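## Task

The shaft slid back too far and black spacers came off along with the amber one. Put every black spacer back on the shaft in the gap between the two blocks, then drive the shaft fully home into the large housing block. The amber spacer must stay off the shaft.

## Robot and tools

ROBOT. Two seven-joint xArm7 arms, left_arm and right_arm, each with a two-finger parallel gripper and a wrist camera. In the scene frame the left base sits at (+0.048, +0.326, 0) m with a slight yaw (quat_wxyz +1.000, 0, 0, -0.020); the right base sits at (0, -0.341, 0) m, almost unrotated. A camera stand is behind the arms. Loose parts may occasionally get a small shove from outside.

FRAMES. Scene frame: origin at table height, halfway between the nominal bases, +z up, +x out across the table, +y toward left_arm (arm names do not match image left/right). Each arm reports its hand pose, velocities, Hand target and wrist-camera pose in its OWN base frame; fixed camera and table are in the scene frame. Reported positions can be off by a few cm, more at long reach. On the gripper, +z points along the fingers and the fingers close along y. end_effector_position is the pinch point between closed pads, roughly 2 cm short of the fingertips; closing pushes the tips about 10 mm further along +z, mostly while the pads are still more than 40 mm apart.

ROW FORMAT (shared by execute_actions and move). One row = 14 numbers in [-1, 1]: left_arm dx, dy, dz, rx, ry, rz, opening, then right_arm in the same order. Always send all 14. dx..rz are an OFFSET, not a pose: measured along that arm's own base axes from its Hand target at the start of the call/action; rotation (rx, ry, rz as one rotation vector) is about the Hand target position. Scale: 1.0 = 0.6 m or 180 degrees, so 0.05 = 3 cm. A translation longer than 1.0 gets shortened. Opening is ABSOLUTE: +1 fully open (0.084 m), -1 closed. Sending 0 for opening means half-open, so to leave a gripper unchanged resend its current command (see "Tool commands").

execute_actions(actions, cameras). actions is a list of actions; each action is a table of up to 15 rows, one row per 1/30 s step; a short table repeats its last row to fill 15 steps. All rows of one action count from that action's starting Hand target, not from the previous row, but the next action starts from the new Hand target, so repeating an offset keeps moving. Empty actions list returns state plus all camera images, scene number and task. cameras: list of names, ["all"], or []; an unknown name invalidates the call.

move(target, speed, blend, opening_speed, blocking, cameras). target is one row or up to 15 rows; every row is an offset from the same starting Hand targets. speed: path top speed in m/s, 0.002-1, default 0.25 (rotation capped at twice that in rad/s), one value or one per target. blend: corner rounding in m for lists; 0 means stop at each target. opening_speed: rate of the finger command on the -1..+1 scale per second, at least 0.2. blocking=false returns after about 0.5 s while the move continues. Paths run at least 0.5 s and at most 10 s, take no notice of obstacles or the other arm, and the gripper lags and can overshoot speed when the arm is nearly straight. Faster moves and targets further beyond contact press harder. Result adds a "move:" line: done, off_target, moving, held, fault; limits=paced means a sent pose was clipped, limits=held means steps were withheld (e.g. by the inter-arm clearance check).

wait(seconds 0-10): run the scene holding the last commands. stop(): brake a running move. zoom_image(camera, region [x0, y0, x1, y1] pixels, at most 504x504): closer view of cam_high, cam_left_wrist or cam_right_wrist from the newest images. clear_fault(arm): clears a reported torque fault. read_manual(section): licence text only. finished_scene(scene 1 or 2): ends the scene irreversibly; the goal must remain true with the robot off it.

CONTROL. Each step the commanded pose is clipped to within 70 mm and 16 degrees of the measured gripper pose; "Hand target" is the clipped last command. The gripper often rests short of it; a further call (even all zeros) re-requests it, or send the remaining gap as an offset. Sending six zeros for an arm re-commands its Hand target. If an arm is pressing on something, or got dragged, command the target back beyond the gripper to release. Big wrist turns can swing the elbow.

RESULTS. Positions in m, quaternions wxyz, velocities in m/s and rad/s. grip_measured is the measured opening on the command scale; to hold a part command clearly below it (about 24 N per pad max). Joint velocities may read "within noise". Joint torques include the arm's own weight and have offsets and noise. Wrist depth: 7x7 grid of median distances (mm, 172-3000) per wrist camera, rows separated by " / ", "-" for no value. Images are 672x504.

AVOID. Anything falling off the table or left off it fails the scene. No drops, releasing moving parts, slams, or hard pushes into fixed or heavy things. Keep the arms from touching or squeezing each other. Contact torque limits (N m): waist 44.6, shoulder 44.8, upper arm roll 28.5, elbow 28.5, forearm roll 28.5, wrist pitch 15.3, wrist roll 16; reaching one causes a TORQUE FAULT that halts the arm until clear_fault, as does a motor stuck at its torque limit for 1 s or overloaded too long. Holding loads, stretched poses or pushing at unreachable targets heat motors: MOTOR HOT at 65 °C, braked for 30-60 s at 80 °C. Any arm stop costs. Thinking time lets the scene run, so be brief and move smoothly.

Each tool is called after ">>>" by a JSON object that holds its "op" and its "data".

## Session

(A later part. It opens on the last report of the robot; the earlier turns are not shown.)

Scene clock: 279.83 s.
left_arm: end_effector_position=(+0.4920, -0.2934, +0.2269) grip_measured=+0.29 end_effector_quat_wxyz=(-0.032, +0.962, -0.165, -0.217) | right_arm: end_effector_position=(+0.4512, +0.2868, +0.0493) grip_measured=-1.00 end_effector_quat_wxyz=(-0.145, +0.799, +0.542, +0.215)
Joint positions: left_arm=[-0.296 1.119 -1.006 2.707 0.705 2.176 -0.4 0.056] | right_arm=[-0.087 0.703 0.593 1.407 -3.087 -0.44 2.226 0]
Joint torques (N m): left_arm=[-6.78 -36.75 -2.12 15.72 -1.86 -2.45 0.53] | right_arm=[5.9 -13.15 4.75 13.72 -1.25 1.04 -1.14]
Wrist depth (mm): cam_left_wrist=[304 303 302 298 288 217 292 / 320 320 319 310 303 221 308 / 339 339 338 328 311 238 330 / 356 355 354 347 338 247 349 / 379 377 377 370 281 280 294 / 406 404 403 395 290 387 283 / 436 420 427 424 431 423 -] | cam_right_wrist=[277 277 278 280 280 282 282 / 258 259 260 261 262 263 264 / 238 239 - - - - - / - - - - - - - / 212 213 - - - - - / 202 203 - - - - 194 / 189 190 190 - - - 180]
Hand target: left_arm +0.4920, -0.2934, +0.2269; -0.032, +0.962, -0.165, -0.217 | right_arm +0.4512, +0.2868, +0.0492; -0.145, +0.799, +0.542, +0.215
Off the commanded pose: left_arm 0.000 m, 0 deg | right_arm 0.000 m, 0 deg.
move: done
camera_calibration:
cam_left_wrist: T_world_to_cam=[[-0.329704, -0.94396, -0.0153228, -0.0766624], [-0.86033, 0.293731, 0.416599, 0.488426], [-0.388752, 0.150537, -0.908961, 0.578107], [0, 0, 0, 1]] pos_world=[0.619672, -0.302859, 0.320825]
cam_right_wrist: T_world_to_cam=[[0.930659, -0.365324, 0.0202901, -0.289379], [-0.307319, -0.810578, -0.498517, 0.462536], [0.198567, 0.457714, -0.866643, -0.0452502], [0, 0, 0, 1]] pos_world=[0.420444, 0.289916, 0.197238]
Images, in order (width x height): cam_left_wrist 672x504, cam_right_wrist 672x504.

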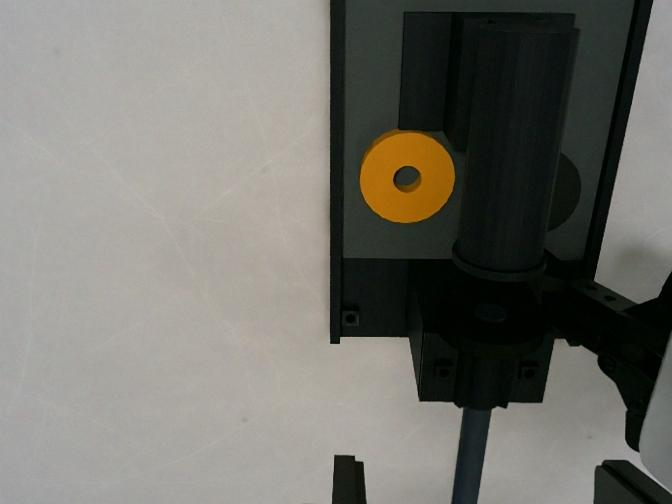

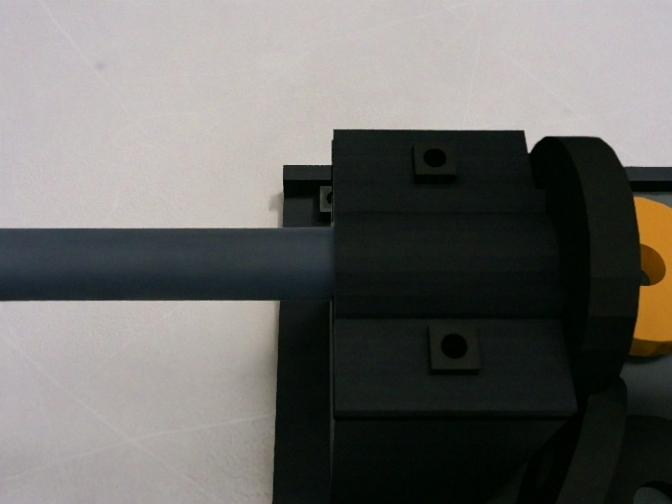

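>>> {"op": "move", "data": {"target": [0,0,0,0,0,0,0.3,0.0232,-0.0093,0,0,0,0,-1], "speed": 0.05, "cameras": ["cam_right_wrist"]}}

>>> {"op": "move", "data": {"target": [0,0,0,0,0,0,0.3,0.0217,-0.0087,0,0,0,0,-1], "speed": 0.05, "cameras": ["cam_right_wrist"]}}

Scene clock: 281.20 s.
left_arm: end_effector_position=(+0.4920, -0.2934, +0.2269) grip_measured=+0.29 end_effector_quat_wxyz=(-0.032, +0.962, -0.165, -0.217) | right_arm: end_effector_position=(+0.4651, +0.2812, +0.0492) grip_measured=-1.00 end_effector_quat_wxyz=(-0.145, +0.799, +0.542, +0.215)
Joint positions: left_arm=[-0.296 1.119 -1.006 2.707 0.705 2.176 -0.4 0.056] | right_arm=[-0.09 0.735 0.586 1.463 -3.096 -0.471 2.213 0]
Joint torques (N m): left_arm=[-6.73 -36.5 -2.39 15.54 -2.15 -2.39 0.44] | right_arm=[-5.19 -13.72 5.17 13.94 -1.24 -2.98 -1.26]
Wrist depth (mm): cam_left_wrist=[304 303 302 298 288 217 293 / 320 321 319 310 302 222 308 / 340 338 338 328 312 238 330 / 356 354 354 349 338 247 335 / 379 377 376 370 281 297 283 / 406 405 403 396 290 387 392 / 437 420 426 424 430 423 422] | cam_right_wrist=[276 277 278 278 280 282 283 / 259 259 260 261 261 262 263 / 238 - - - - - - / - - - - - - - / 212 - - - - 203 - / 199 - - - - - 193 / 189 189 - - - 177 180]
Hand target: left_arm +0.4920, -0.2934, +0.2269; -0.032, +0.962, -0.165, -0.217 | right_arm +0.4652, +0.2812, +0.0492; -0.145, +0.799, +0.542, +0.215
Off the commanded pose: left_arm 0.000 m, 0 deg | right_arm 0.000 m, 0 deg.
move: done
camera_calibration:
cam_right_wrist: T_world_to_cam=[[0.930659, -0.365324, 0.0202901, -0.304359], [-0.307319, -0.810578, -0.498517, 0.462219], [0.198567, 0.457714, -0.866643, -0.0455338], [0, 0, 0, 1]] pos_world=[0.434344, 0.284316, 0.197138]
Images, in order (width x height): cam_right_wrist 672x504.

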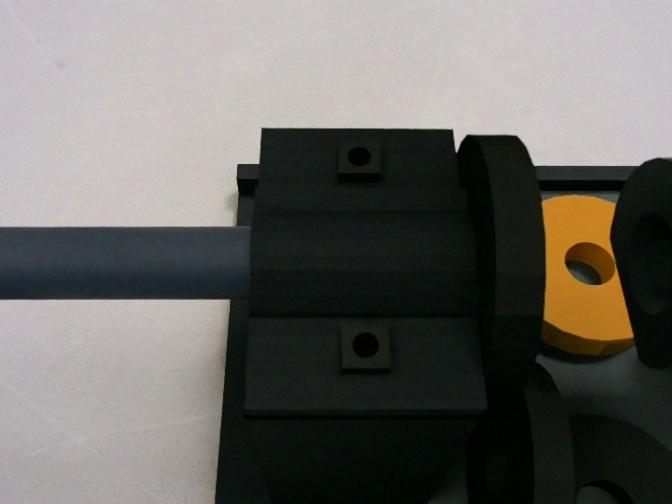

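Scene clock: 282.03 s.
left_arm: end_effector_position=(+0.4920, -0.2934, +0.2269) grip_measured=+0.29 end_effector_quat_wxyz=(-0.032, +0.962, -0.165, -0.217) | right_arm: end_effector_position=(+0.4782, +0.2760, +0.0492) grip_measured=-1.00 end_effector_quat_wxyz=(-0.145, +0.799, +0.542, +0.215)
Joint positions: left_arm=[-0.296 1.119 -1.006 2.707 0.705 2.176 -0.4 0.056] | right_arm=[-0.093 0.767 0.579 1.519 -3.105 -0.501 2.201 0]
Joint torques (N m): left_arm=[-6.36 -37.06 -2.14 15.4 -2.13 -2.47 0.43] | right_arm=[-2.36 -14.25 5.25 13.9 -1.07 -2.87 -1.13]
Wrist depth (mm): cam_left_wrist=[304 303 302 298 288 217 292 / 320 320 319 310 304 222 308 / 340 338 338 328 312 238 330 / 355 354 353 348 338 247 289 / 379 376 376 369 281 296 279 / 405 403 402 396 290 387 392 / 436 420 425 425 430 423 428] | cam_right_wrist=[276 277 278 279 280 281 282 / 258 259 260 261 261 262 264 / 242 - - - 245 - 247 / - - - - - - - / - - - - 206 - - / - - - - 192 193 193 / 189 187 - - - 172 180]
Hand target: left_arm +0.4920, -0.2934, +0.2269; -0.032, +0.962, -0.165, -0.217 | right_arm +0.4782, +0.2760, +0.0492; -0.145, +0.799, +0.542, +0.215
Off the commanded pose: left_arm 0.000 m, 0 deg | right_arm 0.000 m, 0 deg.
move: done
camera_calibration:
cam_right_wrist: T_world_to_cam=[[0.930648, -0.365354, 0.0202714, -0.318433], [-0.307353, -0.810564, -0.498518, 0.462041], [0.198566, 0.457714, -0.866643, -0.0457547], [0, 0, 0, 1]] pos_world=[0.447444, 0.279116, 0.197138]
Images, in order (width x height): cam_right_wrist 672x504.

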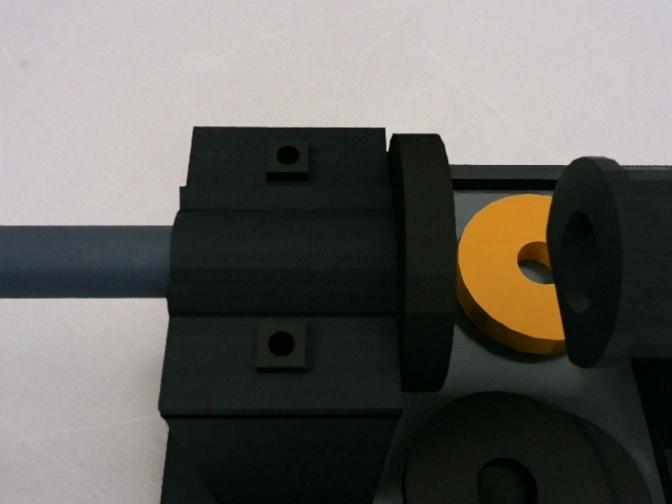

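>>> {"op": "move", "data": {"target": [[0,0,0,0,0,0,0.3,0,-0.03,0.06,0,0,0,-1],[0,0,0,0,0,0,0.3,0,-0.12,0.11,0.1588,-0.0497,0.0456,0.2],[0,0,0,0,0,0,0.3,0.015,-0.0723,0.0288,0.1588,-0.0497,0.0456,0.2]], "speed": 0.15, "blend": [0.01,0,0], "cameras": ["cam_left_wrist","cam_right_wrist"]}}

>>> {"op": "zoom_image", "data": {"camera": "cam_right_wrist", "region": [250, 250, 610, 504]}}

Scene clock: 286.97 s.
left_arm: end_effector_position=(+0.4920, -0.2934, +0.2269) grip_measured=+0.29 end_effector_quat_wxyz=(-0.032, +0.962, -0.165, -0.217) | right_arm: end_effector_position=(+0.4872, +0.2326, +0.0665) grip_measured=+0.19 end_effector_quat_wxyz=(-0.310, +0.680, +0.537, +0.392)
Joint positions: left_arm=[-0.296 1.119 -1.006 2.707 0.705 2.176 -0.4 0.056] | right_arm=[-0.773 1.265 1.088 1.436 -3.054 -0.482 1.484 0.052]
Joint torques (N m): left_arm=[-6.71 -36.97 -2.05 15.11 -2.08 -2.5 0.32] | right_arm=[5.54 -11.86 14.61 7.27 -0.05 0.86 -1.37]
Wrist depth (mm): cam_left_wrist=[304 303 302 297 288 217 292 / 320 320 319 311 304 221 308 / 339 338 338 328 312 238 331 / 356 354 353 348 338 247 345 / 379 378 377 370 280 313 373 / 406 404 404 396 291 386 398 / 435 418 426 424 430 422 421] | cam_right_wrist=[859 865 875 885 894 902 1898 / 574 627 582 630 642 640 652 / 457 460 465 464 466 469 471 / 219 211 205 201 190 192 191 / 327 - 189 194 191 189 186 / 286 275 200 255 261 251 206 / 245 246 214 218 218 229 211]
Hand target: left_arm +0.4920, -0.2934, +0.2269; -0.032, +0.962, -0.165, -0.217 | right_arm +0.4872, +0.2326, +0.0665; -0.310, +0.680, +0.537, +0.392
Off the commanded pose: left_arm 0.000 m, 0 deg | right_arm 0.000 m, 0 deg.
move: done
camera_calibration:
cam_left_wrist: T_world_to_cam=[[-0.329704, -0.94396, -0.0153228, -0.0766624], [-0.86033, 0.293731, 0.416599, 0.488426], [-0.388752, 0.150537, -0.908961, 0.578107], [0, 0, 0, 1]] pos_world=[0.619672, -0.302859, 0.320825]
cam_right_wrist: T_world_to_cam=[[0.971663, -0.23562, 0.0188455, -0.393076], [-0.102572, -0.492134, -0.864456, 0.288782], [0.212957, 0.838026, -0.502356, -0.132417], [0, 0, 0, 1]] pos_world=[0.439757, 0.160471, 0.190526]
Images, in order (width x height): cam_left_wrist 672x504, cam_right_wrist 672x504.

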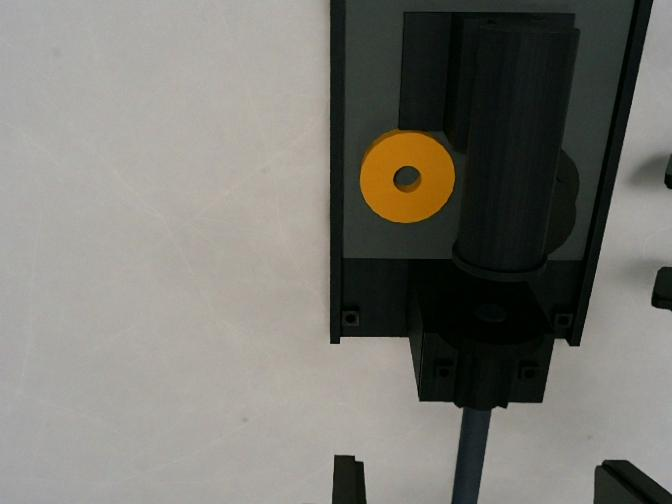

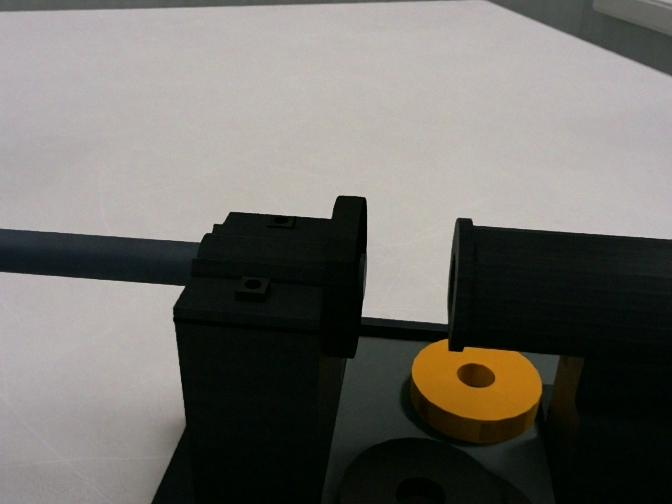

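Scaled by 1.400 from the camera's 672x504 image, which has a finer 960x720 frame.

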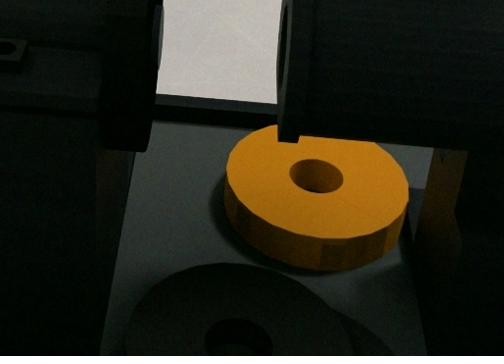

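>>> {"op": "move", "data": {"target": [[0,0,0,0,0,0,0.3,0.0107,0.045,-0.025,0,0,0,0.27],[0,0,0,0,0,0,0.3,0.0197,0.0828,-0.045,0,0,0,0.27]], "speed": [0.1,0.03], "cameras": ["cam_left_wrist","cam_right_wrist"]}}

>>> {"op": "zoom_image", "data": {"camera": "cam_left_wrist", "region": [500, 90, 672, 340]}}

Scene clock: 289.20 s.
left_arm: end_effector_position=(+0.4920, -0.2934, +0.2269) grip_measured=+0.29 end_effector_quat_wxyz=(-0.032, +0.962, -0.165, -0.217) | right_arm: end_effector_position=(+0.4990, +0.2822, +0.0395) grip_measured=+0.26 end_effector_quat_wxyz=(-0.310, +0.680, +0.537, +0.392)
Joint positions: left_arm=[-0.296 1.119 -1.006 2.707 0.705 2.176 -0.4 0.056] | right_arm=[-0.626 1.337 1.058 1.536 -3.056 -0.421 1.492 0.055]
Joint torques (N m): left_arm=[-6.67 -36.4 -2.2 15.21 -1.99 -2.54 0.32] | right_arm=[10.31 -11.74 16.92 6.35 0.86 2.45 1.77]
Wrist depth (mm): cam_left_wrist=[303 303 303 298 288 217 292 / 320 320 319 310 304 221 304 / 340 339 338 328 312 236 279 / 355 354 353 348 338 247 346 / 379 377 377 371 280 296 297 / 405 404 403 396 290 385 397 / 435 421 427 425 431 422 420] | cam_right_wrist=[734 746 748 755 762 771 1758 / 533 536 496 542 505 552 555 / 393 421 396 425 400 402 404 / - - - - - - - / - - - - - - - / - - - 218 211 211 - / 210 - - 194 202 192 195]
Hand target: left_arm +0.4920, -0.2934, +0.2269; -0.032, +0.962, -0.165, -0.217 | right_arm +0.4990, +0.2823, +0.0395; -0.310, +0.680, +0.537, +0.392
Off the commanded pose: left_arm 0.000 m, 0 deg | right_arm 0.000 m, 0 deg.
move: done
camera_calibration:
cam_left_wrist: T_world_to_cam=[[-0.329704, -0.94396, -0.0153228, -0.0766624], [-0.86033, 0.293731, 0.416599, 0.488426], [-0.388752, 0.150537, -0.908961, 0.578107], [0, 0, 0, 1]] pos_world=[0.619672, -0.302859, 0.320825]
cam_right_wrist: T_world_to_cam=[[0.971658, -0.235639, 0.0188587, -0.392365], [-0.102581, -0.492174, -0.864431, 0.291021], [0.212975, 0.837997, -0.502397, -0.189971], [0, 0, 0, 1]] pos_world=[0.451557, 0.209971, 0.163526]
Images, in order (width x height): cam_left_wrist 672x504, cam_right_wrist 672x504.

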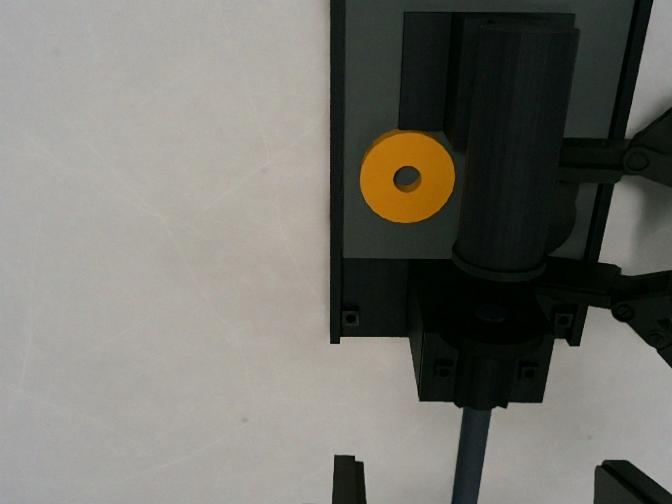

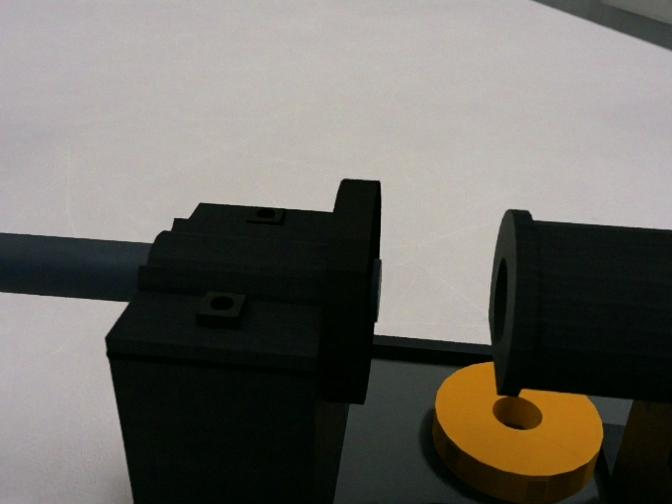

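Scaled by 2.016 from the camera's 672x504 image, which has a finer 960x720 frame.

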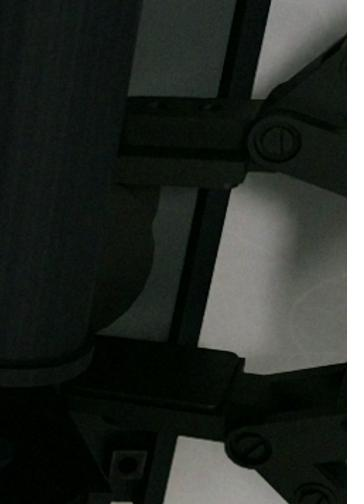

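>>> {"op": "move", "data": {"target": [[0,0,0,0,0,0,0.3,0,0,0,0,0,0,-0.3]], "opening_speed": 0.5, "cameras": ["cam_left_wrist"]}}

Scene clock: 290.67 s.
left_arm: end_effector_position=(+0.4920, -0.2934, +0.2269) grip_measured=+0.29 end_effector_quat_wxyz=(-0.032, +0.962, -0.165, -0.217) | right_arm: end_effector_position=(+0.4990, +0.2823, +0.0395) grip_measured=+0.03 end_effector_quat_wxyz=(-0.311, +0.680, +0.537, +0.392)
Joint positions: left_arm=[-0.296 1.119 -1.006 2.707 0.705 2.176 -0.4 0.056] | right_arm=[-0.626 1.338 1.058 1.536 -3.056 -0.421 1.492 0.045]
Joint torques (N m): left_arm=[-6.78 -37.01 -2.49 14.89 -1.9 -2.32 0.39] | right_arm=[-5.96 -19.66 16.58 1.13 0.43 -2.74 1.37]
Wrist depth (mm): cam_left_wrist=[304 303 302 298 288 217 293 / 321 320 319 310 303 222 305 / 340 338 336 328 312 236 279 / 356 354 354 348 339 248 330 / 379 377 377 370 280 297 295 / 406 403 403 396 290 387 399 / 436 419 427 425 432 422 421] | cam_right_wrist=[729 740 747 764 770 771 1767 / 532 537 498 544 506 553 556 / 393 423 396 427 400 402 405 / - - - - - - - / - - - - - - - / - - - 218 211 211 - / 210 - - 195 202 191 196]
Hand target: left_arm +0.4920, -0.2934, +0.2269; -0.032, +0.962, -0.165, -0.217 | right_arm +0.4990, +0.2823, +0.0395; -0.310, +0.680, +0.537, +0.392
Off the commanded pose: left_arm 0.000 m, 0 deg | right_arm 0.000 m, 0 deg.
move: done
camera_calibration:
cam_left_wrist: T_world_to_cam=[[-0.329704, -0.94396, -0.0153228, -0.0766624], [-0.86033, 0.293731, 0.416599, 0.488426], [-0.388752, 0.150537, -0.908961, 0.578107], [0, 0, 0, 1]] pos_world=[0.619672, -0.302859, 0.320825]
Images, in order (width x height): cam_left_wrist 672x504.

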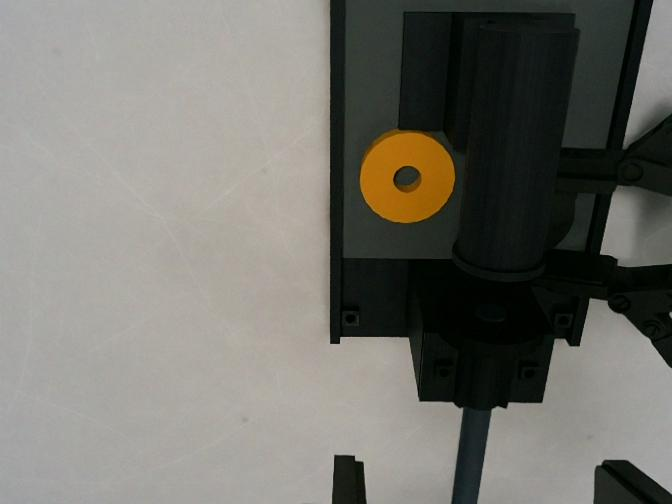

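>>> {"op": "move", "data": {"target": [[0,0,0,0,0,0,0.3,0,0,0.008,0,0,0,-0.3],[0,0,0,0,0,0,0.3,-0.02,-0.085,0.05,0,0,0,-0.3],[0,0,0,0,0,0,0.3,-0.03,-0.14,0.1,0,0,0,-0.3]], "speed": 0.06, "cameras": ["cam_left_wrist","cam_right_wrist"]}}

Scene clock: 293.70 s.
left_arm: end_effector_position=(+0.4920, -0.2934, +0.2269) grip_measured=+0.29 end_effector_quat_wxyz=(-0.032, +0.962, -0.165, -0.217) | right_arm: end_effector_position=(+0.4810, +0.1983, +0.0995) grip_measured=+0.01 end_effector_quat_wxyz=(-0.310, +0.680, +0.537, +0.392)
Joint positions: left_arm=[-0.296 1.119 -1.006 2.707 0.705 2.176 -0.4 0.056] | right_arm=[-0.871 1.188 1.124 1.39 -3.036 -0.552 1.495 0.044]
Joint torques (N m): left_arm=[-6.56 -36.72 -2.24 14.32 -2.21 -2.49 0.23] | right_arm=[-5.85 -21.14 18.12 1.78 4.7 -3.09 1.58]
Wrist depth (mm): cam_left_wrist=[303 303 302 299 288 217 292 / 321 320 319 310 303 222 307 / 340 338 338 327 311 238 330 / 356 355 354 348 339 247 350 / 379 378 375 371 281 313 372 / 405 404 402 397 291 387 399 / 436 421 426 424 431 423 422] | cam_right_wrist=[1007 1016 1023 1028 1054 2080 1872 / 675 735 735 743 751 754 768 / 535 537 544 544 548 550 554 / 449 449 477 452 456 458 458 / 366 260 240 241 235 233 230 / 335 323 245 301 299 250 249 / 287 288 263 274 272 262 255]
Hand target: left_arm +0.4920, -0.2934, +0.2269; -0.032, +0.962, -0.165, -0.217 | right_arm +0.4810, +0.1983, +0.0995; -0.310, +0.680, +0.537, +0.392
Off the commanded pose: left_arm 0.000 m, 0 deg | right_arm 0.000 m, 0 deg.
move: done
camera_calibration:
cam_left_wrist: T_world_to_cam=[[-0.329704, -0.94396, -0.0153228, -0.0766624], [-0.86033, 0.293731, 0.416599, 0.488426], [-0.388752, 0.150537, -0.908961, 0.578107], [0, 0, 0, 1]] pos_world=[0.619672, -0.302859, 0.320825]
cam_right_wrist: T_world_to_cam=[[0.971683, -0.235538, 0.018798, -0.395764], [-0.102573, -0.492142, -0.864451, 0.299793], [0.212862, 0.838044, -0.502366, -0.085733], [0, 0, 0, 1]] pos_world=[0.433557, 0.126171, 0.223526]
Images, in order (width x height): cam_left_wrist 672x504, cam_right_wrist 672x504.

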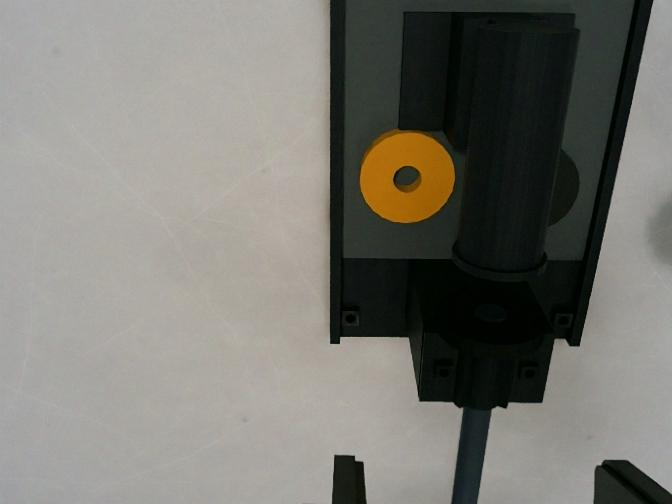

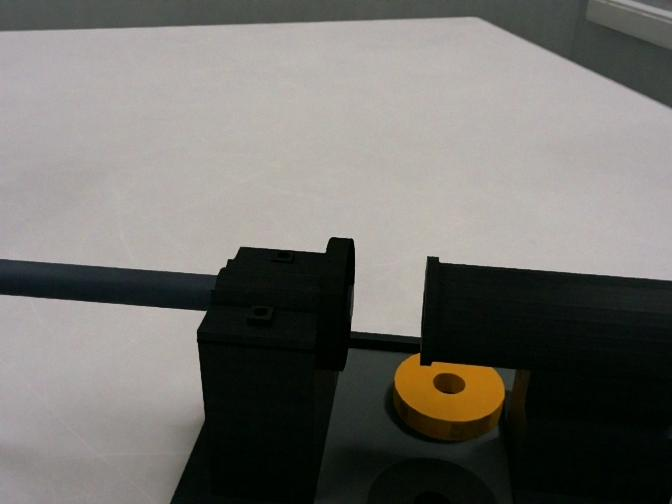

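>>> {"op": "move", "data": {"target": [[0,0,0,0,0,0,0.3,-0.035,-0.097,-0.08,0,0,0,-0.3],[0,0,0,0,0,0,0.3,-0.035,-0.097,-0.1245,0,0,0,-0.3]], "speed": [0.1,0.03]}}

>>> {"op": "move", "data": {"target": [[0,0,0,0,0,0,0.3,0,0,0,0,0,0,0.3],[0,0,0,0,0,0,0.3,0.0043,0.0175,0.0,0,0,0,0.3]], "speed": 0.03, "opening_speed": 0.6, "cameras": ["cam_right_wrist","cam_high"]}}

Scene clock: 296.77 s.
left_arm: end_effector_position=(+0.4920, -0.2934, +0.2269) grip_measured=+0.29 end_effector_quat_wxyz=(-0.032, +0.962, -0.165, -0.217) | right_arm: end_effector_position=(+0.4600, +0.1401, +0.0249) grip_measured=+0.01 end_effector_quat_wxyz=(-0.310, +0.680, +0.537, +0.392)
Joint positions: left_arm=[-0.296 1.119 -1.006 2.707 0.705 2.176 -0.4 0.056] | right_arm=[-0.991 1.35 1.044 1.389 -3.13 -0.581 1.352 0.044]
Joint torques (N m): left_arm=[-6.77 -36.64 -2.24 14.55 -2.17 -2.7 0.28] | right_arm=[6.14 -10.8 13.32 5.82 -0.42 0.67 -1.31]
Wrist depth (mm): cam_left_wrist=[303 303 303 298 288 217 293 / 320 320 319 311 304 221 308 / 339 338 338 328 312 238 329 / 356 355 353 348 338 248 350 / 378 377 376 370 280 312 372 / 405 403 403 396 290 387 398 / 436 421 426 425 430 423 421] | cam_right_wrist=[283 679 274 280 805 253 251 / 486 450 259 258 426 255 260 / 358 359 274 295 324 274 271 / 298 300 287 284 273 276 276 / 256 252 246 246 243 239 247 / 224 224 216 226 218 227 228 / 192 192 193 193 194 194 195]
Hand target: left_arm +0.4920, -0.2934, +0.2269; -0.032, +0.962, -0.165, -0.217 | right_arm +0.4600, +0.1401, +0.0248; -0.310, +0.680, +0.537, +0.392
Off the commanded pose: left_arm 0.000 m, 0 deg | right_arm 0.000 m, 0 deg.
move: done

Scene clock: 298.77 s.
left_arm: end_effector_position=(+0.4920, -0.2934, +0.2269) grip_measured=+0.29 end_effector_quat_wxyz=(-0.032, +0.962, -0.165, -0.217) | right_arm: end_effector_position=(+0.4626, +0.1506, +0.0248) grip_measured=+0.29 end_effector_quat_wxyz=(-0.310, +0.680, +0.537, +0.392)
Joint positions: left_arm=[-0.296 1.119 -1.006 2.707 0.705 2.176 -0.4 0.056] | right_arm=[-0.968 1.351 1.046 1.392 -3.125 -0.564 1.361 0.056]
Joint torques (N m): left_arm=[-6.59 -36.76 -2.3 14.04 -2.06 -2.51 0.15] | right_arm=[5.62 -11.27 17.94 5.66 4.87 0.62 1.5]
Wrist depth (mm): cam_left_wrist=[303 303 303 298 288 217 292 / 321 319 319 311 304 221 307 / 339 338 338 328 312 238 331 / 357 355 353 348 339 248 349 / 378 379 376 370 281 313 373 / 405 404 404 396 290 387 399 / 437 421 427 425 431 423 420] | cam_right_wrist=[667 678 684 277 804 245 244 / 448 416 248 246 423 246 245 / 357 360 262 285 324 265 260 / 297 299 274 274 273 269 265 / 255 257 241 237 246 246 248 / 223 224 216 225 218 227 224 / 192 192 192 193 194 194 195]
Hand target: left_arm +0.4920, -0.2934, +0.2269; -0.032, +0.962, -0.165, -0.217 | right_arm +0.4626, +0.1506, +0.0248; -0.310, +0.680, +0.537, +0.392
Off the commanded pose: left_arm 0.000 m, 0 deg | right_arm 0.000 m, 0 deg.
move: done
camera_calibration:
cam_right_wrist: T_world_to_cam=[[0.971663, -0.23562, 0.0188455, -0.387731], [-0.102572, -0.492134, -0.864456, 0.209806], [0.212957, 0.838026, -0.502356, -0.0793242], [0, 0, 0, 1]] pos_world=[0.415157, 0.0783713, 0.148826]
Images, in order (width x height): cam_high 672x504, cam_right_wrist 672x504.

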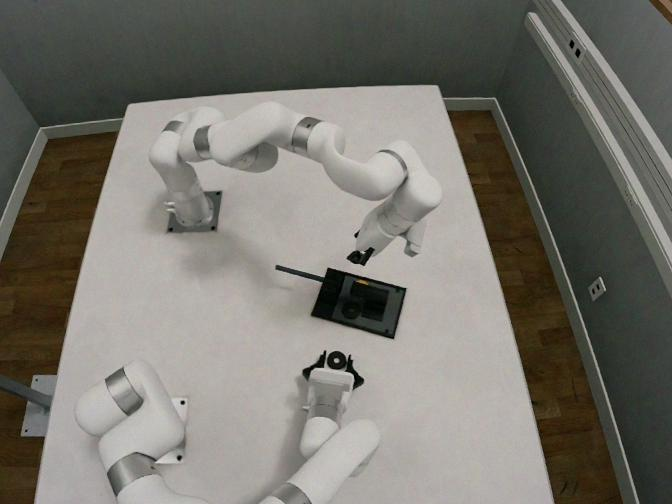

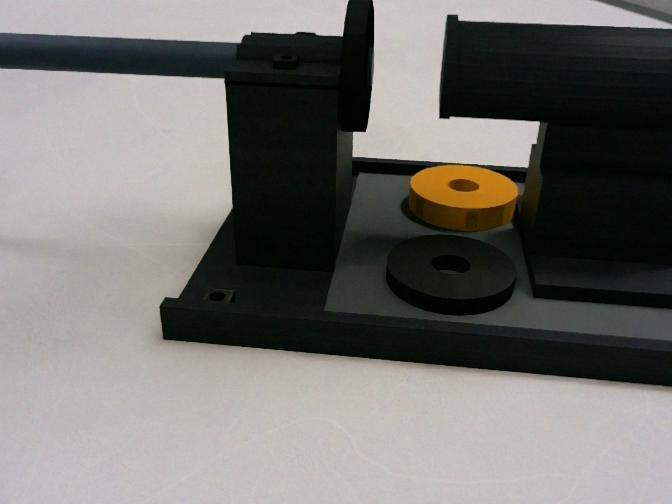

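>>> {"op": "zoom_image", "data": {"camera": "cam_high", "region": [280, 330, 390, 410]}}

Scaled by 4.582 from the camera's 672x504 image, which has a finer 960x720 frame.

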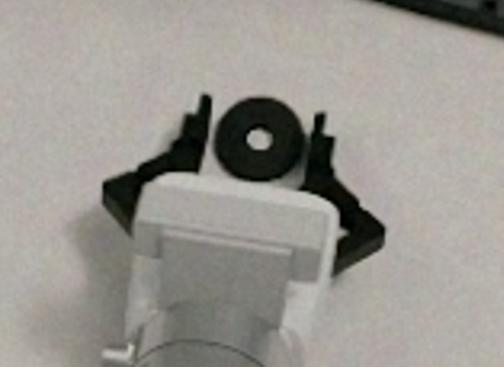

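>>> {"op": "move", "data": {"target": [[0,0.3,0,0,0,0,0.3,0,0,0,0,0,0,-0.3],[0,0.3,0,0,0,0,0.3,0,0,0.2,0,0,0,-0.3],[0,0.3,0,0,0,0,0.3,0.0,0.083,0.29,-0.2547,0.4911,-0.4192,-0.3]], "speed": [0.3,0.15,0.25], "cameras": ["all"]}}

Scene clock: 306.80 s.
left_arm: end_effector_position=(+0.4920, -0.1134, +0.2269) grip_measured=+0.29 end_effector_quat_wxyz=(-0.032, +0.962, -0.165, -0.217) | right_arm: end_effector_position=(+0.4616, +0.2002, +0.1985) grip_measured=+0.09 end_effector_quat_wxyz=(-0.101, +0.957, -0.202, -0.180)
Joint positions: left_arm=[0.452 0.851 -1.2 1.896 0.633 1.943 -0.318 0.056] | right_arm=[0.171 1.062 0.31 2.531 -3.048 -1.696 3.913 0.048]
Joint torques (N m): left_arm=[5.86 -28.22 -15.87 13.25 -1.2 -2.39 -0.62] | right_arm=[-6.04 -19.05 3.76 14.5 -1.69 -3.94 1.54]
Wrist depth (mm): cam_left_wrist=[304 303 302 302 301 300 299 / 321 319 319 318 317 316 311 / 339 339 338 337 337 335 328 / 356 355 354 353 351 351 349 / 379 378 377 374 369 373 372 / 406 404 403 397 400 399 397 / 436 420 427 424 423 424 421] | cam_right_wrist=[265 278 279 280 278 274 270 / 211 280 288 292 290 285 281 / 218 302 299 304 301 296 292 / 227 317 311 317 312 307 304 / 233 325 327 326 326 320 315 / 249 268 342 345 340 336 329 / 272 270 372 363 359 352 346]
Hand target: left_arm +0.4920, -0.1134, +0.2269; -0.032, +0.962, -0.165, -0.217 | right_arm +0.4626, +0.2004, +0.1988; -0.050, +0.948, -0.183, -0.254
Off the commanded pose: left_arm 0.000 m, 0 deg | right_arm 0.001 m, 11 deg.
joint sent to its limit (right arm) — joint 6 (wrist pitch), lower limit. The joint targets are off in orientation, not in position.
move: off_target (right_arm)
camera_calibration:
cam_left_wrist: T_world_to_cam=[[-0.329704, -0.94396, -0.0153228, 0.0932504], [-0.86033, 0.293731, 0.416599, 0.435554], [-0.388752, 0.150537, -0.908961, 0.551011], [0, 0, 0, 1]] pos_world=[0.619672, -0.122859, 0.320825]
cam_right_wrist: T_world_to_cam=[[-0.406126, -0.906943, -0.111876, 0.418023], [-0.858728, 0.336908, 0.386107, 0.319104], [-0.312485, 0.252879, -0.915645, 0.408247], [0, 0, 0, 1]] pos_world=[0.571365, 0.168377, 0.297368]

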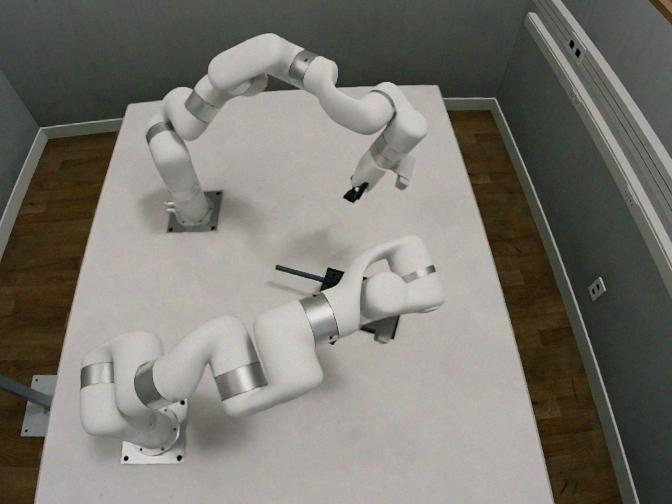

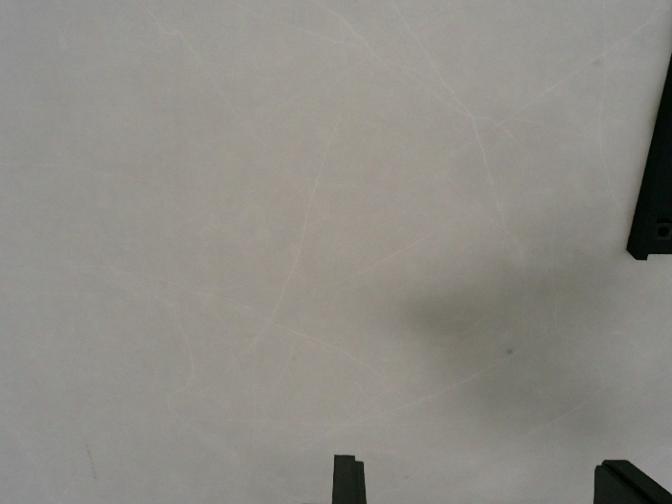

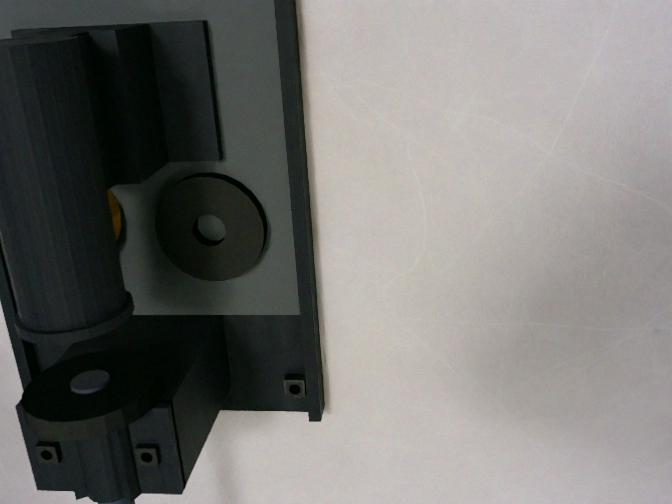

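>>> {"op": "move", "data": {"target": [[0,0.05,0,0,0,0,0.3,0.0725,0.2113,-0.0,0,0,0,-0.3]], "speed": 0.2, "cameras": ["cam_right_wrist"]}}

Scene clock: 308.50 s.
left_arm: end_effector_position=(+0.4920, -0.0834, +0.2269) grip_measured=+0.29 end_effector_quat_wxyz=(-0.032, +0.962, -0.165, -0.217) | right_arm: end_effector_position=(+0.5051, +0.3268, +0.1985) grip_measured=+0.09 end_effector_quat_wxyz=(-0.225, +0.943, -0.237, -0.065)
Joint positions: left_arm=[0.528 0.832 -1.211 1.854 0.64 1.935 -0.273 0.056] | right_arm=[0.333 1.12 0.313 2.707 -2.99 -1.412 4.071 0.048]
Joint torques (N m): left_arm=[5.98 -28.16 -21.71 13.62 1.88 -2.39 1.1] | right_arm=[-5.74 -19.21 -0.13 14.25 3.59 0.63 0.89]
Wrist depth (mm): cam_left_wrist=[304 303 302 302 301 300 299 / 321 320 319 318 317 316 315 / 339 339 337 337 336 335 334 / 356 355 354 352 351 351 349 / 380 378 376 375 369 373 373 / 404 404 404 396 402 399 398 / 438 420 426 425 425 422 420] | cam_right_wrist=[379 357 337 318 296 282 268 / 392 368 346 327 220 204 268 / 404 379 355 337 315 209 273 / 414 387 363 342 316 211 281 / 426 397 373 350 324 215 285 / 443 412 385 361 334 248 287 / 456 423 396 371 357 232 235]
Hand target: left_arm +0.4920, -0.0834, +0.2269; -0.032, +0.962, -0.165, -0.217 | right_arm +0.5061, +0.3272, +0.1988; -0.133, +0.954, -0.210, -0.166
Off the commanded pose: left_arm 0.000 m, 0 deg | right_arm 0.001 m, 30 deg; orientation clipped.
elbow stopped short (right arm): the move would have taken joint 4 (elbow) straighter than the controller allows.
move: off_target (right_arm); limits=paced
camera_calibration:
cam_right_wrist: T_world_to_cam=[[-0.463373, -0.79889, -0.383484, 0.598049], [-0.885825, 0.405627, 0.225344, 0.336912], [-0.0244736, 0.444118, -0.895634, 0.177949], [0, 0, 0, 1]] pos_world=[0.57992, 0.262085, 0.312798]
Images, in order (width x height): cam_right_wrist 672x504.

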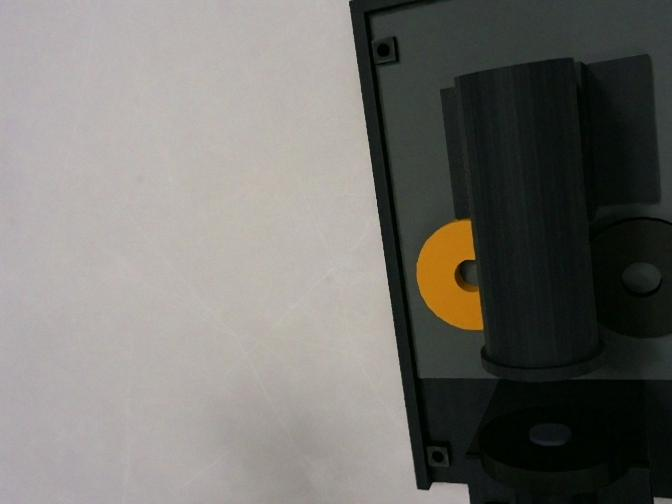

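>>> {"op": "move", "data": {"target": [[0,0.05,0,0,0,0,0.3,-0.15,-0.26,0.0,0.1625,-0.4776,0.4225,-0.3],[0,0.05,0,0,0,0,0.3,-0.2935,-0.1453,-0.1,0.1625,-0.4776,0.4225,-0.3]], "speed": 0.2, "cameras": ["cam_high"]}}

>>> {"op": "zoom_image", "data": {"camera": "cam_high", "region": [200, 230, 400, 400]}}

Scene clock: 315.47 s.
left_arm: end_effector_position=(+0.4920, -0.0534, +0.2269) grip_measured=+0.29 end_effector_quat_wxyz=(-0.032, +0.962, -0.165, -0.217) | right_arm: end_effector_position=(+0.3300, +0.2400, +0.1388) grip_measured=+0.09 end_effector_quat_wxyz=(-0.310, +0.679, +0.537, +0.392)
Joint positions: left_arm=[0.599 0.817 -1.219 1.822 0.65 1.929 -0.225 0.056] | right_arm=[-1.224 1.032 1.416 0.746 -3.073 -0.248 1.653 0.048]
Joint torques (N m): left_arm=[5.75 -28.29 -22.11 13.68 1.71 -2.49 0.91] | right_arm=[5.84 -3.57 11.91 1.55 -0.23 1.22 -1.37]
Wrist depth (mm): cam_left_wrist=[304 303 302 301 301 300 299 / 321 319 319 318 317 317 316 / 339 339 338 336 336 335 335 / 356 356 354 352 352 350 348 / 379 378 376 376 368 374 373 / 405 404 403 397 399 399 398 / 436 420 427 426 424 422 420] | cam_right_wrist=[1790 1847 1882 1968 1968 2062 2087 / 862 869 868 884 890 904 904 / 633 637 640 646 649 652 658 / 527 530 535 537 538 544 544 / 454 455 456 457 459 463 463 / 394 397 384 368 370 372 274 / 340 339 342 342 344 345 269]
Hand target: left_arm +0.4920, -0.0534, +0.2269; -0.032, +0.962, -0.165, -0.217 | right_arm +0.3300, +0.2400, +0.1388; -0.310, +0.679, +0.537, +0.392
Off the commanded pose: left_arm 0.000 m, 0 deg | right_arm 0.000 m, 0 deg.
move: done
Images, in order (width x height): cam_high 672x504.

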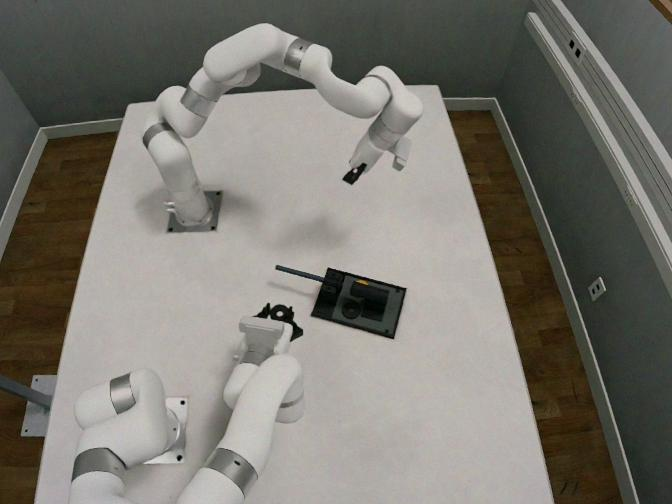

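Scaled by 2.520 from the camera's 672x504 image, which has a finer 960x720 frame.

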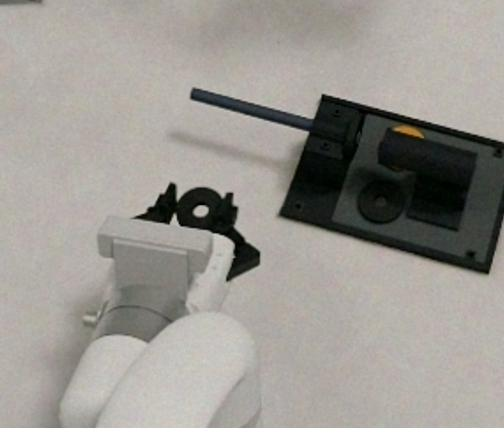

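>>> {"op": "move", "data": {"target": [[0,0,0,0,0,0,0.3,0,0,-0.16,0,0,0,-0.3],[0,0,0,0,0,0,0.3,0,0,-0.189,0,0,0,-0.3],[0,0,0,0,0,0,0.3,0,0,-0.189,0,0,0,0.35],[0,0,0,0,0,0,0.3,-0.03,-0.13,-0.17,0,0,0,0.35]], "speed": [0.15,0.04,0.1,0.1], "opening_speed": 0.8, "cameras": ["cam_right_wrist"]}}

Scene clock: 319.83 s.
left_arm: end_effector_position=(+0.4920, -0.0534, +0.2269) grip_measured=+0.29 end_effector_quat_wxyz=(-0.032, +0.962, -0.165, -0.217) | right_arm: end_effector_position=(+0.3120, +0.1620, +0.0368) grip_measured=+0.34 end_effector_quat_wxyz=(-0.310, +0.679, +0.537, +0.392)
Joint positions: left_arm=[0.599 0.817 -1.219 1.822 0.65 1.929 -0.225 0.056] | right_arm=[-1.36 1.263 1.129 0.764 -3.329 -0.315 1.477 0.059]
Joint torques (N m): left_arm=[5.55 -27.97 -22.15 13.96 1.92 -2.55 0.9] | right_arm=[-5.65 -15.5 15.65 -3.38 -0.25 -3.12 -1.35]
Wrist depth (mm): cam_left_wrist=[304 303 302 302 301 300 299 / 321 319 319 318 317 316 316 / 340 338 338 336 336 334 334 / 356 355 355 353 351 350 351 / 379 378 376 375 369 373 372 / 406 404 402 395 400 398 398 / 435 420 427 425 423 423 421] | cam_right_wrist=[728 743 751 760 768 775 790 / 528 535 494 497 463 301 282 / 388 391 395 396 398 393 290 / 323 326 327 329 331 333 302 / 277 279 279 282 283 283 271 / 233 243 235 235 234 247 249 / 208 208 209 210 203 211 212]
Hand target: left_arm +0.4920, -0.0534, +0.2269; -0.032, +0.962, -0.165, -0.217 | right_arm +0.3120, +0.1620, +0.0368; -0.310, +0.679, +0.537, +0.392
Off the commanded pose: left_arm 0.000 m, 0 deg | right_arm 0.000 m, 0 deg.
move: done
camera_calibration:
cam_right_wrist: T_world_to_cam=[[0.971623, -0.235662, 0.0202878, -0.238961], [-0.10118, -0.491618, -0.864913, 0.209896], [0.213801, 0.838317, -0.501511, -0.0511702], [0, 0, 0, 1]] pos_world=[0.264358, 0.0897715, 0.160728]
Images, in order (width x height): cam_right_wrist 672x504.

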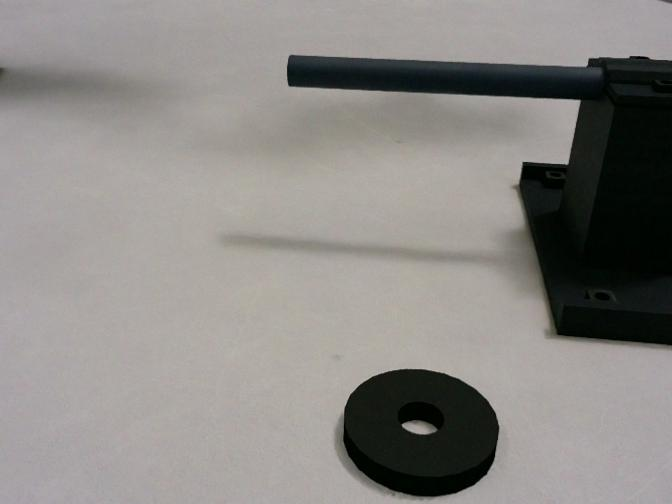

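>>> {"op": "move", "data": {"target": [[0,0,0,0,0,0,0.3,-0.05,-0.25,0.3,0,0,0,0.35],[-0.4305,-0.565,0.05,-0.1588,-0.4572,0.0014,0.3,-0.05,-0.25,0.3,0,0,0,0.35],[-0.4305,-0.565,-0.23,-0.1588,-0.4572,0.0014,0.3,-0.05,-0.25,0.3,0,0,0,0.35]], "speed": 0.35, "cameras": ["all"]}}

Scene clock: 325.83 s.
left_arm: end_effector_position=(+0.2337, -0.3924, +0.0889) grip_measured=+0.29 end_effector_quat_wxyz=(+0.088, +0.846, -0.146, +0.505) | right_arm: end_effector_position=(+0.2820, +0.0120, +0.2168) grip_measured=+0.34 end_effector_quat_wxyz=(-0.310, +0.679, +0.537, +0.392)
Joint positions: left_arm=[1.501 -0.152 -2.849 0.568 1.868 0.858 -2.699 0.056] | right_arm=[-1.915 1.022 1.591 0.852 -3.112 -0.949 1.515 0.059]
Joint torques (N m): left_arm=[-6.62 12.38 -3.96 20.04 2.43 2.81 -0.67] | right_arm=[-5.82 -13.79 15.44 8.94 4.91 -2.94 1.58]
Wrist depth (mm): cam_left_wrist=[1292 1345 1431 1487 1578 1690 1795 / 1302 1353 712 713 785 715 790 / 287 315 515 557 555 556 558 / 256 268 405 430 429 431 431 / 232 270 335 367 367 351 367 / 281 286 289 307 307 307 296 / 255 263 264 264 265 264 265] | cam_right_wrist=[1940 2050 2145 2199 2264 2333 2213 / 1028 1036 1136 1149 1162 1069 2074 / 395 829 834 835 840 845 853 / 357 392 687 655 700 662 705 / 345 357 430 595 594 513 511 / 491 378 475 517 501 502 502 / 440 442 442 444 445 446 450]
Hand target: left_arm +0.2337, -0.3924, +0.0889; +0.088, +0.846, -0.146, +0.506 | right_arm +0.2820, +0.0120, +0.2168; -0.310, +0.679, +0.537, +0.392
Off the commanded pose: left_arm 0.000 m, 0 deg | right_arm 0.000 m, 0 deg.
move: done
camera_calibration:
cam_left_wrist: T_world_to_cam=[[-0.310969, -0.95042, 0.000264458, -0.265619], [-0.43904, 0.143403, -0.886949, 0.311238], [0.842936, -0.27593, -0.461867, -0.127787], [0, 0, 0, 1]] pos_world=[0.161763, -0.332343, 0.217103]
cam_right_wrist: T_world_to_cam=[[0.971623, -0.235662, 0.0202878, -0.248814], [-0.10118, -0.491618, -0.864913, 0.288803], [0.213801, 0.838317, -0.501511, 0.171263], [0, 0, 0, 1]] pos_world=[0.234358, -0.0602285, 0.340728]

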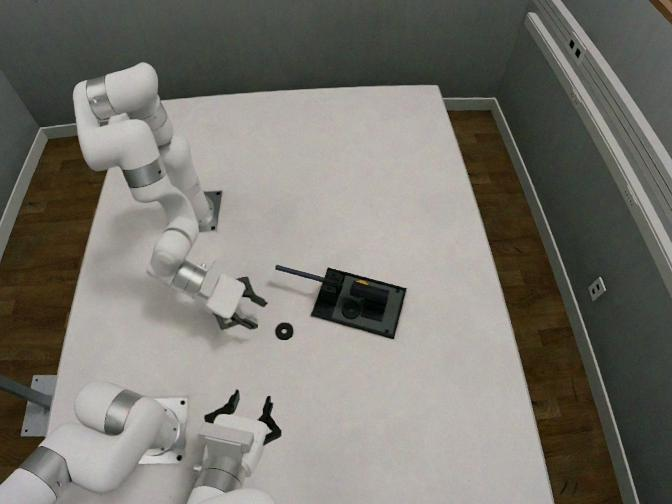

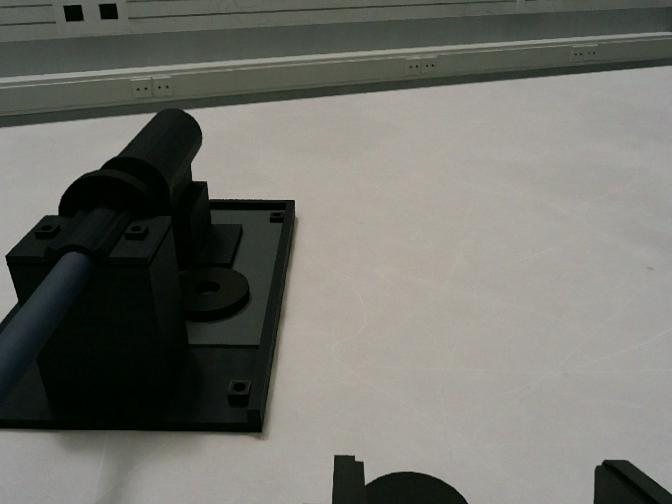

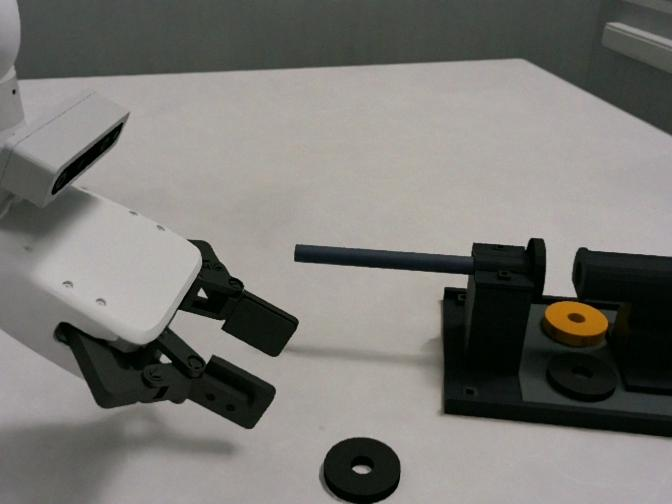

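>>> {"op": "move", "data": {"target": [[0.04,-0.012,-0.045,0,0,0,0.3,0,0,0,0,0,0,0.35],[0.1105,-0.0393,-0.1148,0,0,0,0.3,0,0,0,0,0,0,0.35]], "speed": [0.1,0.06], "cameras": ["cam_right_wrist"]}}

>>> {"op": "zoom_image", "data": {"camera": "cam_right_wrist", "region": [150, 330, 500, 504]}}

Scene clock: 331.30 s.
left_arm: end_effector_position=(+0.3004, -0.4160, +0.0206) grip_measured=+0.29 end_effector_quat_wxyz=(+0.088, +0.845, -0.146, +0.506) | right_arm: end_effector_position=(+0.2820, +0.0120, +0.2168) grip_measured=+0.34 end_effector_quat_wxyz=(-0.310, +0.679, +0.537, +0.392)
Joint positions: left_arm=[1.62 -0.494 -2.813 0.793 2.094 0.771 -2.921 0.056] | right_arm=[-1.915 1.022 1.591 0.852 -3.112 -0.949 1.515 0.059]
Joint torques (N m): left_arm=[4.96 -3.64 -12.2 0.94 1.58 -9.97 -0.85] | right_arm=[-5.8 -14.08 15.28 8.83 4.77 -2.96 1.49]
Wrist depth (mm): cam_left_wrist=[249 1233 1353 1391 1493 1582 1661 / 191 325 487 542 541 545 545 / 187 291 342 380 355 356 384 / 175 261 277 292 293 294 295 / 182 222 236 250 250 250 251 / 191 191 200 201 209 209 210 / 179 179 179 186 179 180 180] | cam_right_wrist=[412 2044 2087 2213 2264 2302 2199 / 334 1037 1136 1145 1157 1067 2080 / 337 825 831 840 838 847 853 / 370 689 690 658 702 665 705 / 368 376 435 597 595 512 512 / 475 370 381 463 498 502 501 / 438 440 370 388 446 449 448]
Hand target: left_arm +0.3000, -0.4160, +0.0200; +0.088, +0.846, -0.146, +0.506 | right_arm +0.2820, +0.0120, +0.2168; -0.310, +0.679, +0.537, +0.392
Off the commanded pose: left_arm 0.001 m, 0 deg | right_arm 0.000 m, 0 deg.
move: done
camera_calibration:
cam_right_wrist: T_world_to_cam=[[0.971623, -0.235662, 0.0202878, -0.248814], [-0.10118, -0.491618, -0.864913, 0.288803], [0.213801, 0.838317, -0.501511, 0.171263], [0, 0, 0, 1]] pos_world=[0.234358, -0.0602285, 0.340728]
Images, in order (width x height): cam_right_wrist 672x504.

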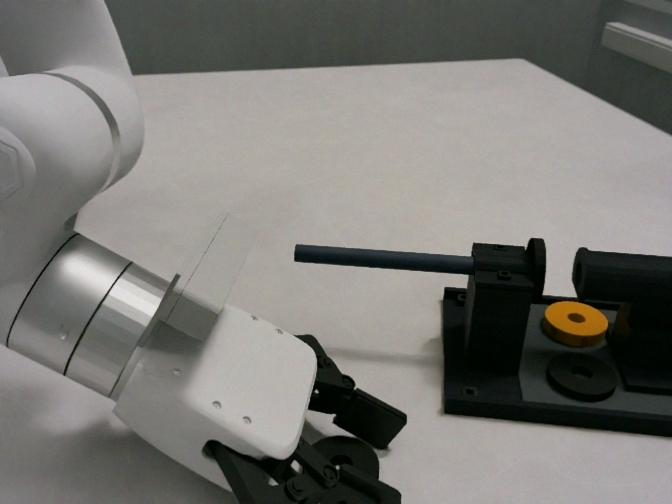

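Scaled by 1.440 from the camera's 672x504 image, which has a finer 960x720 frame.

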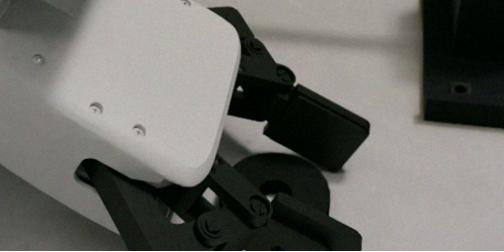

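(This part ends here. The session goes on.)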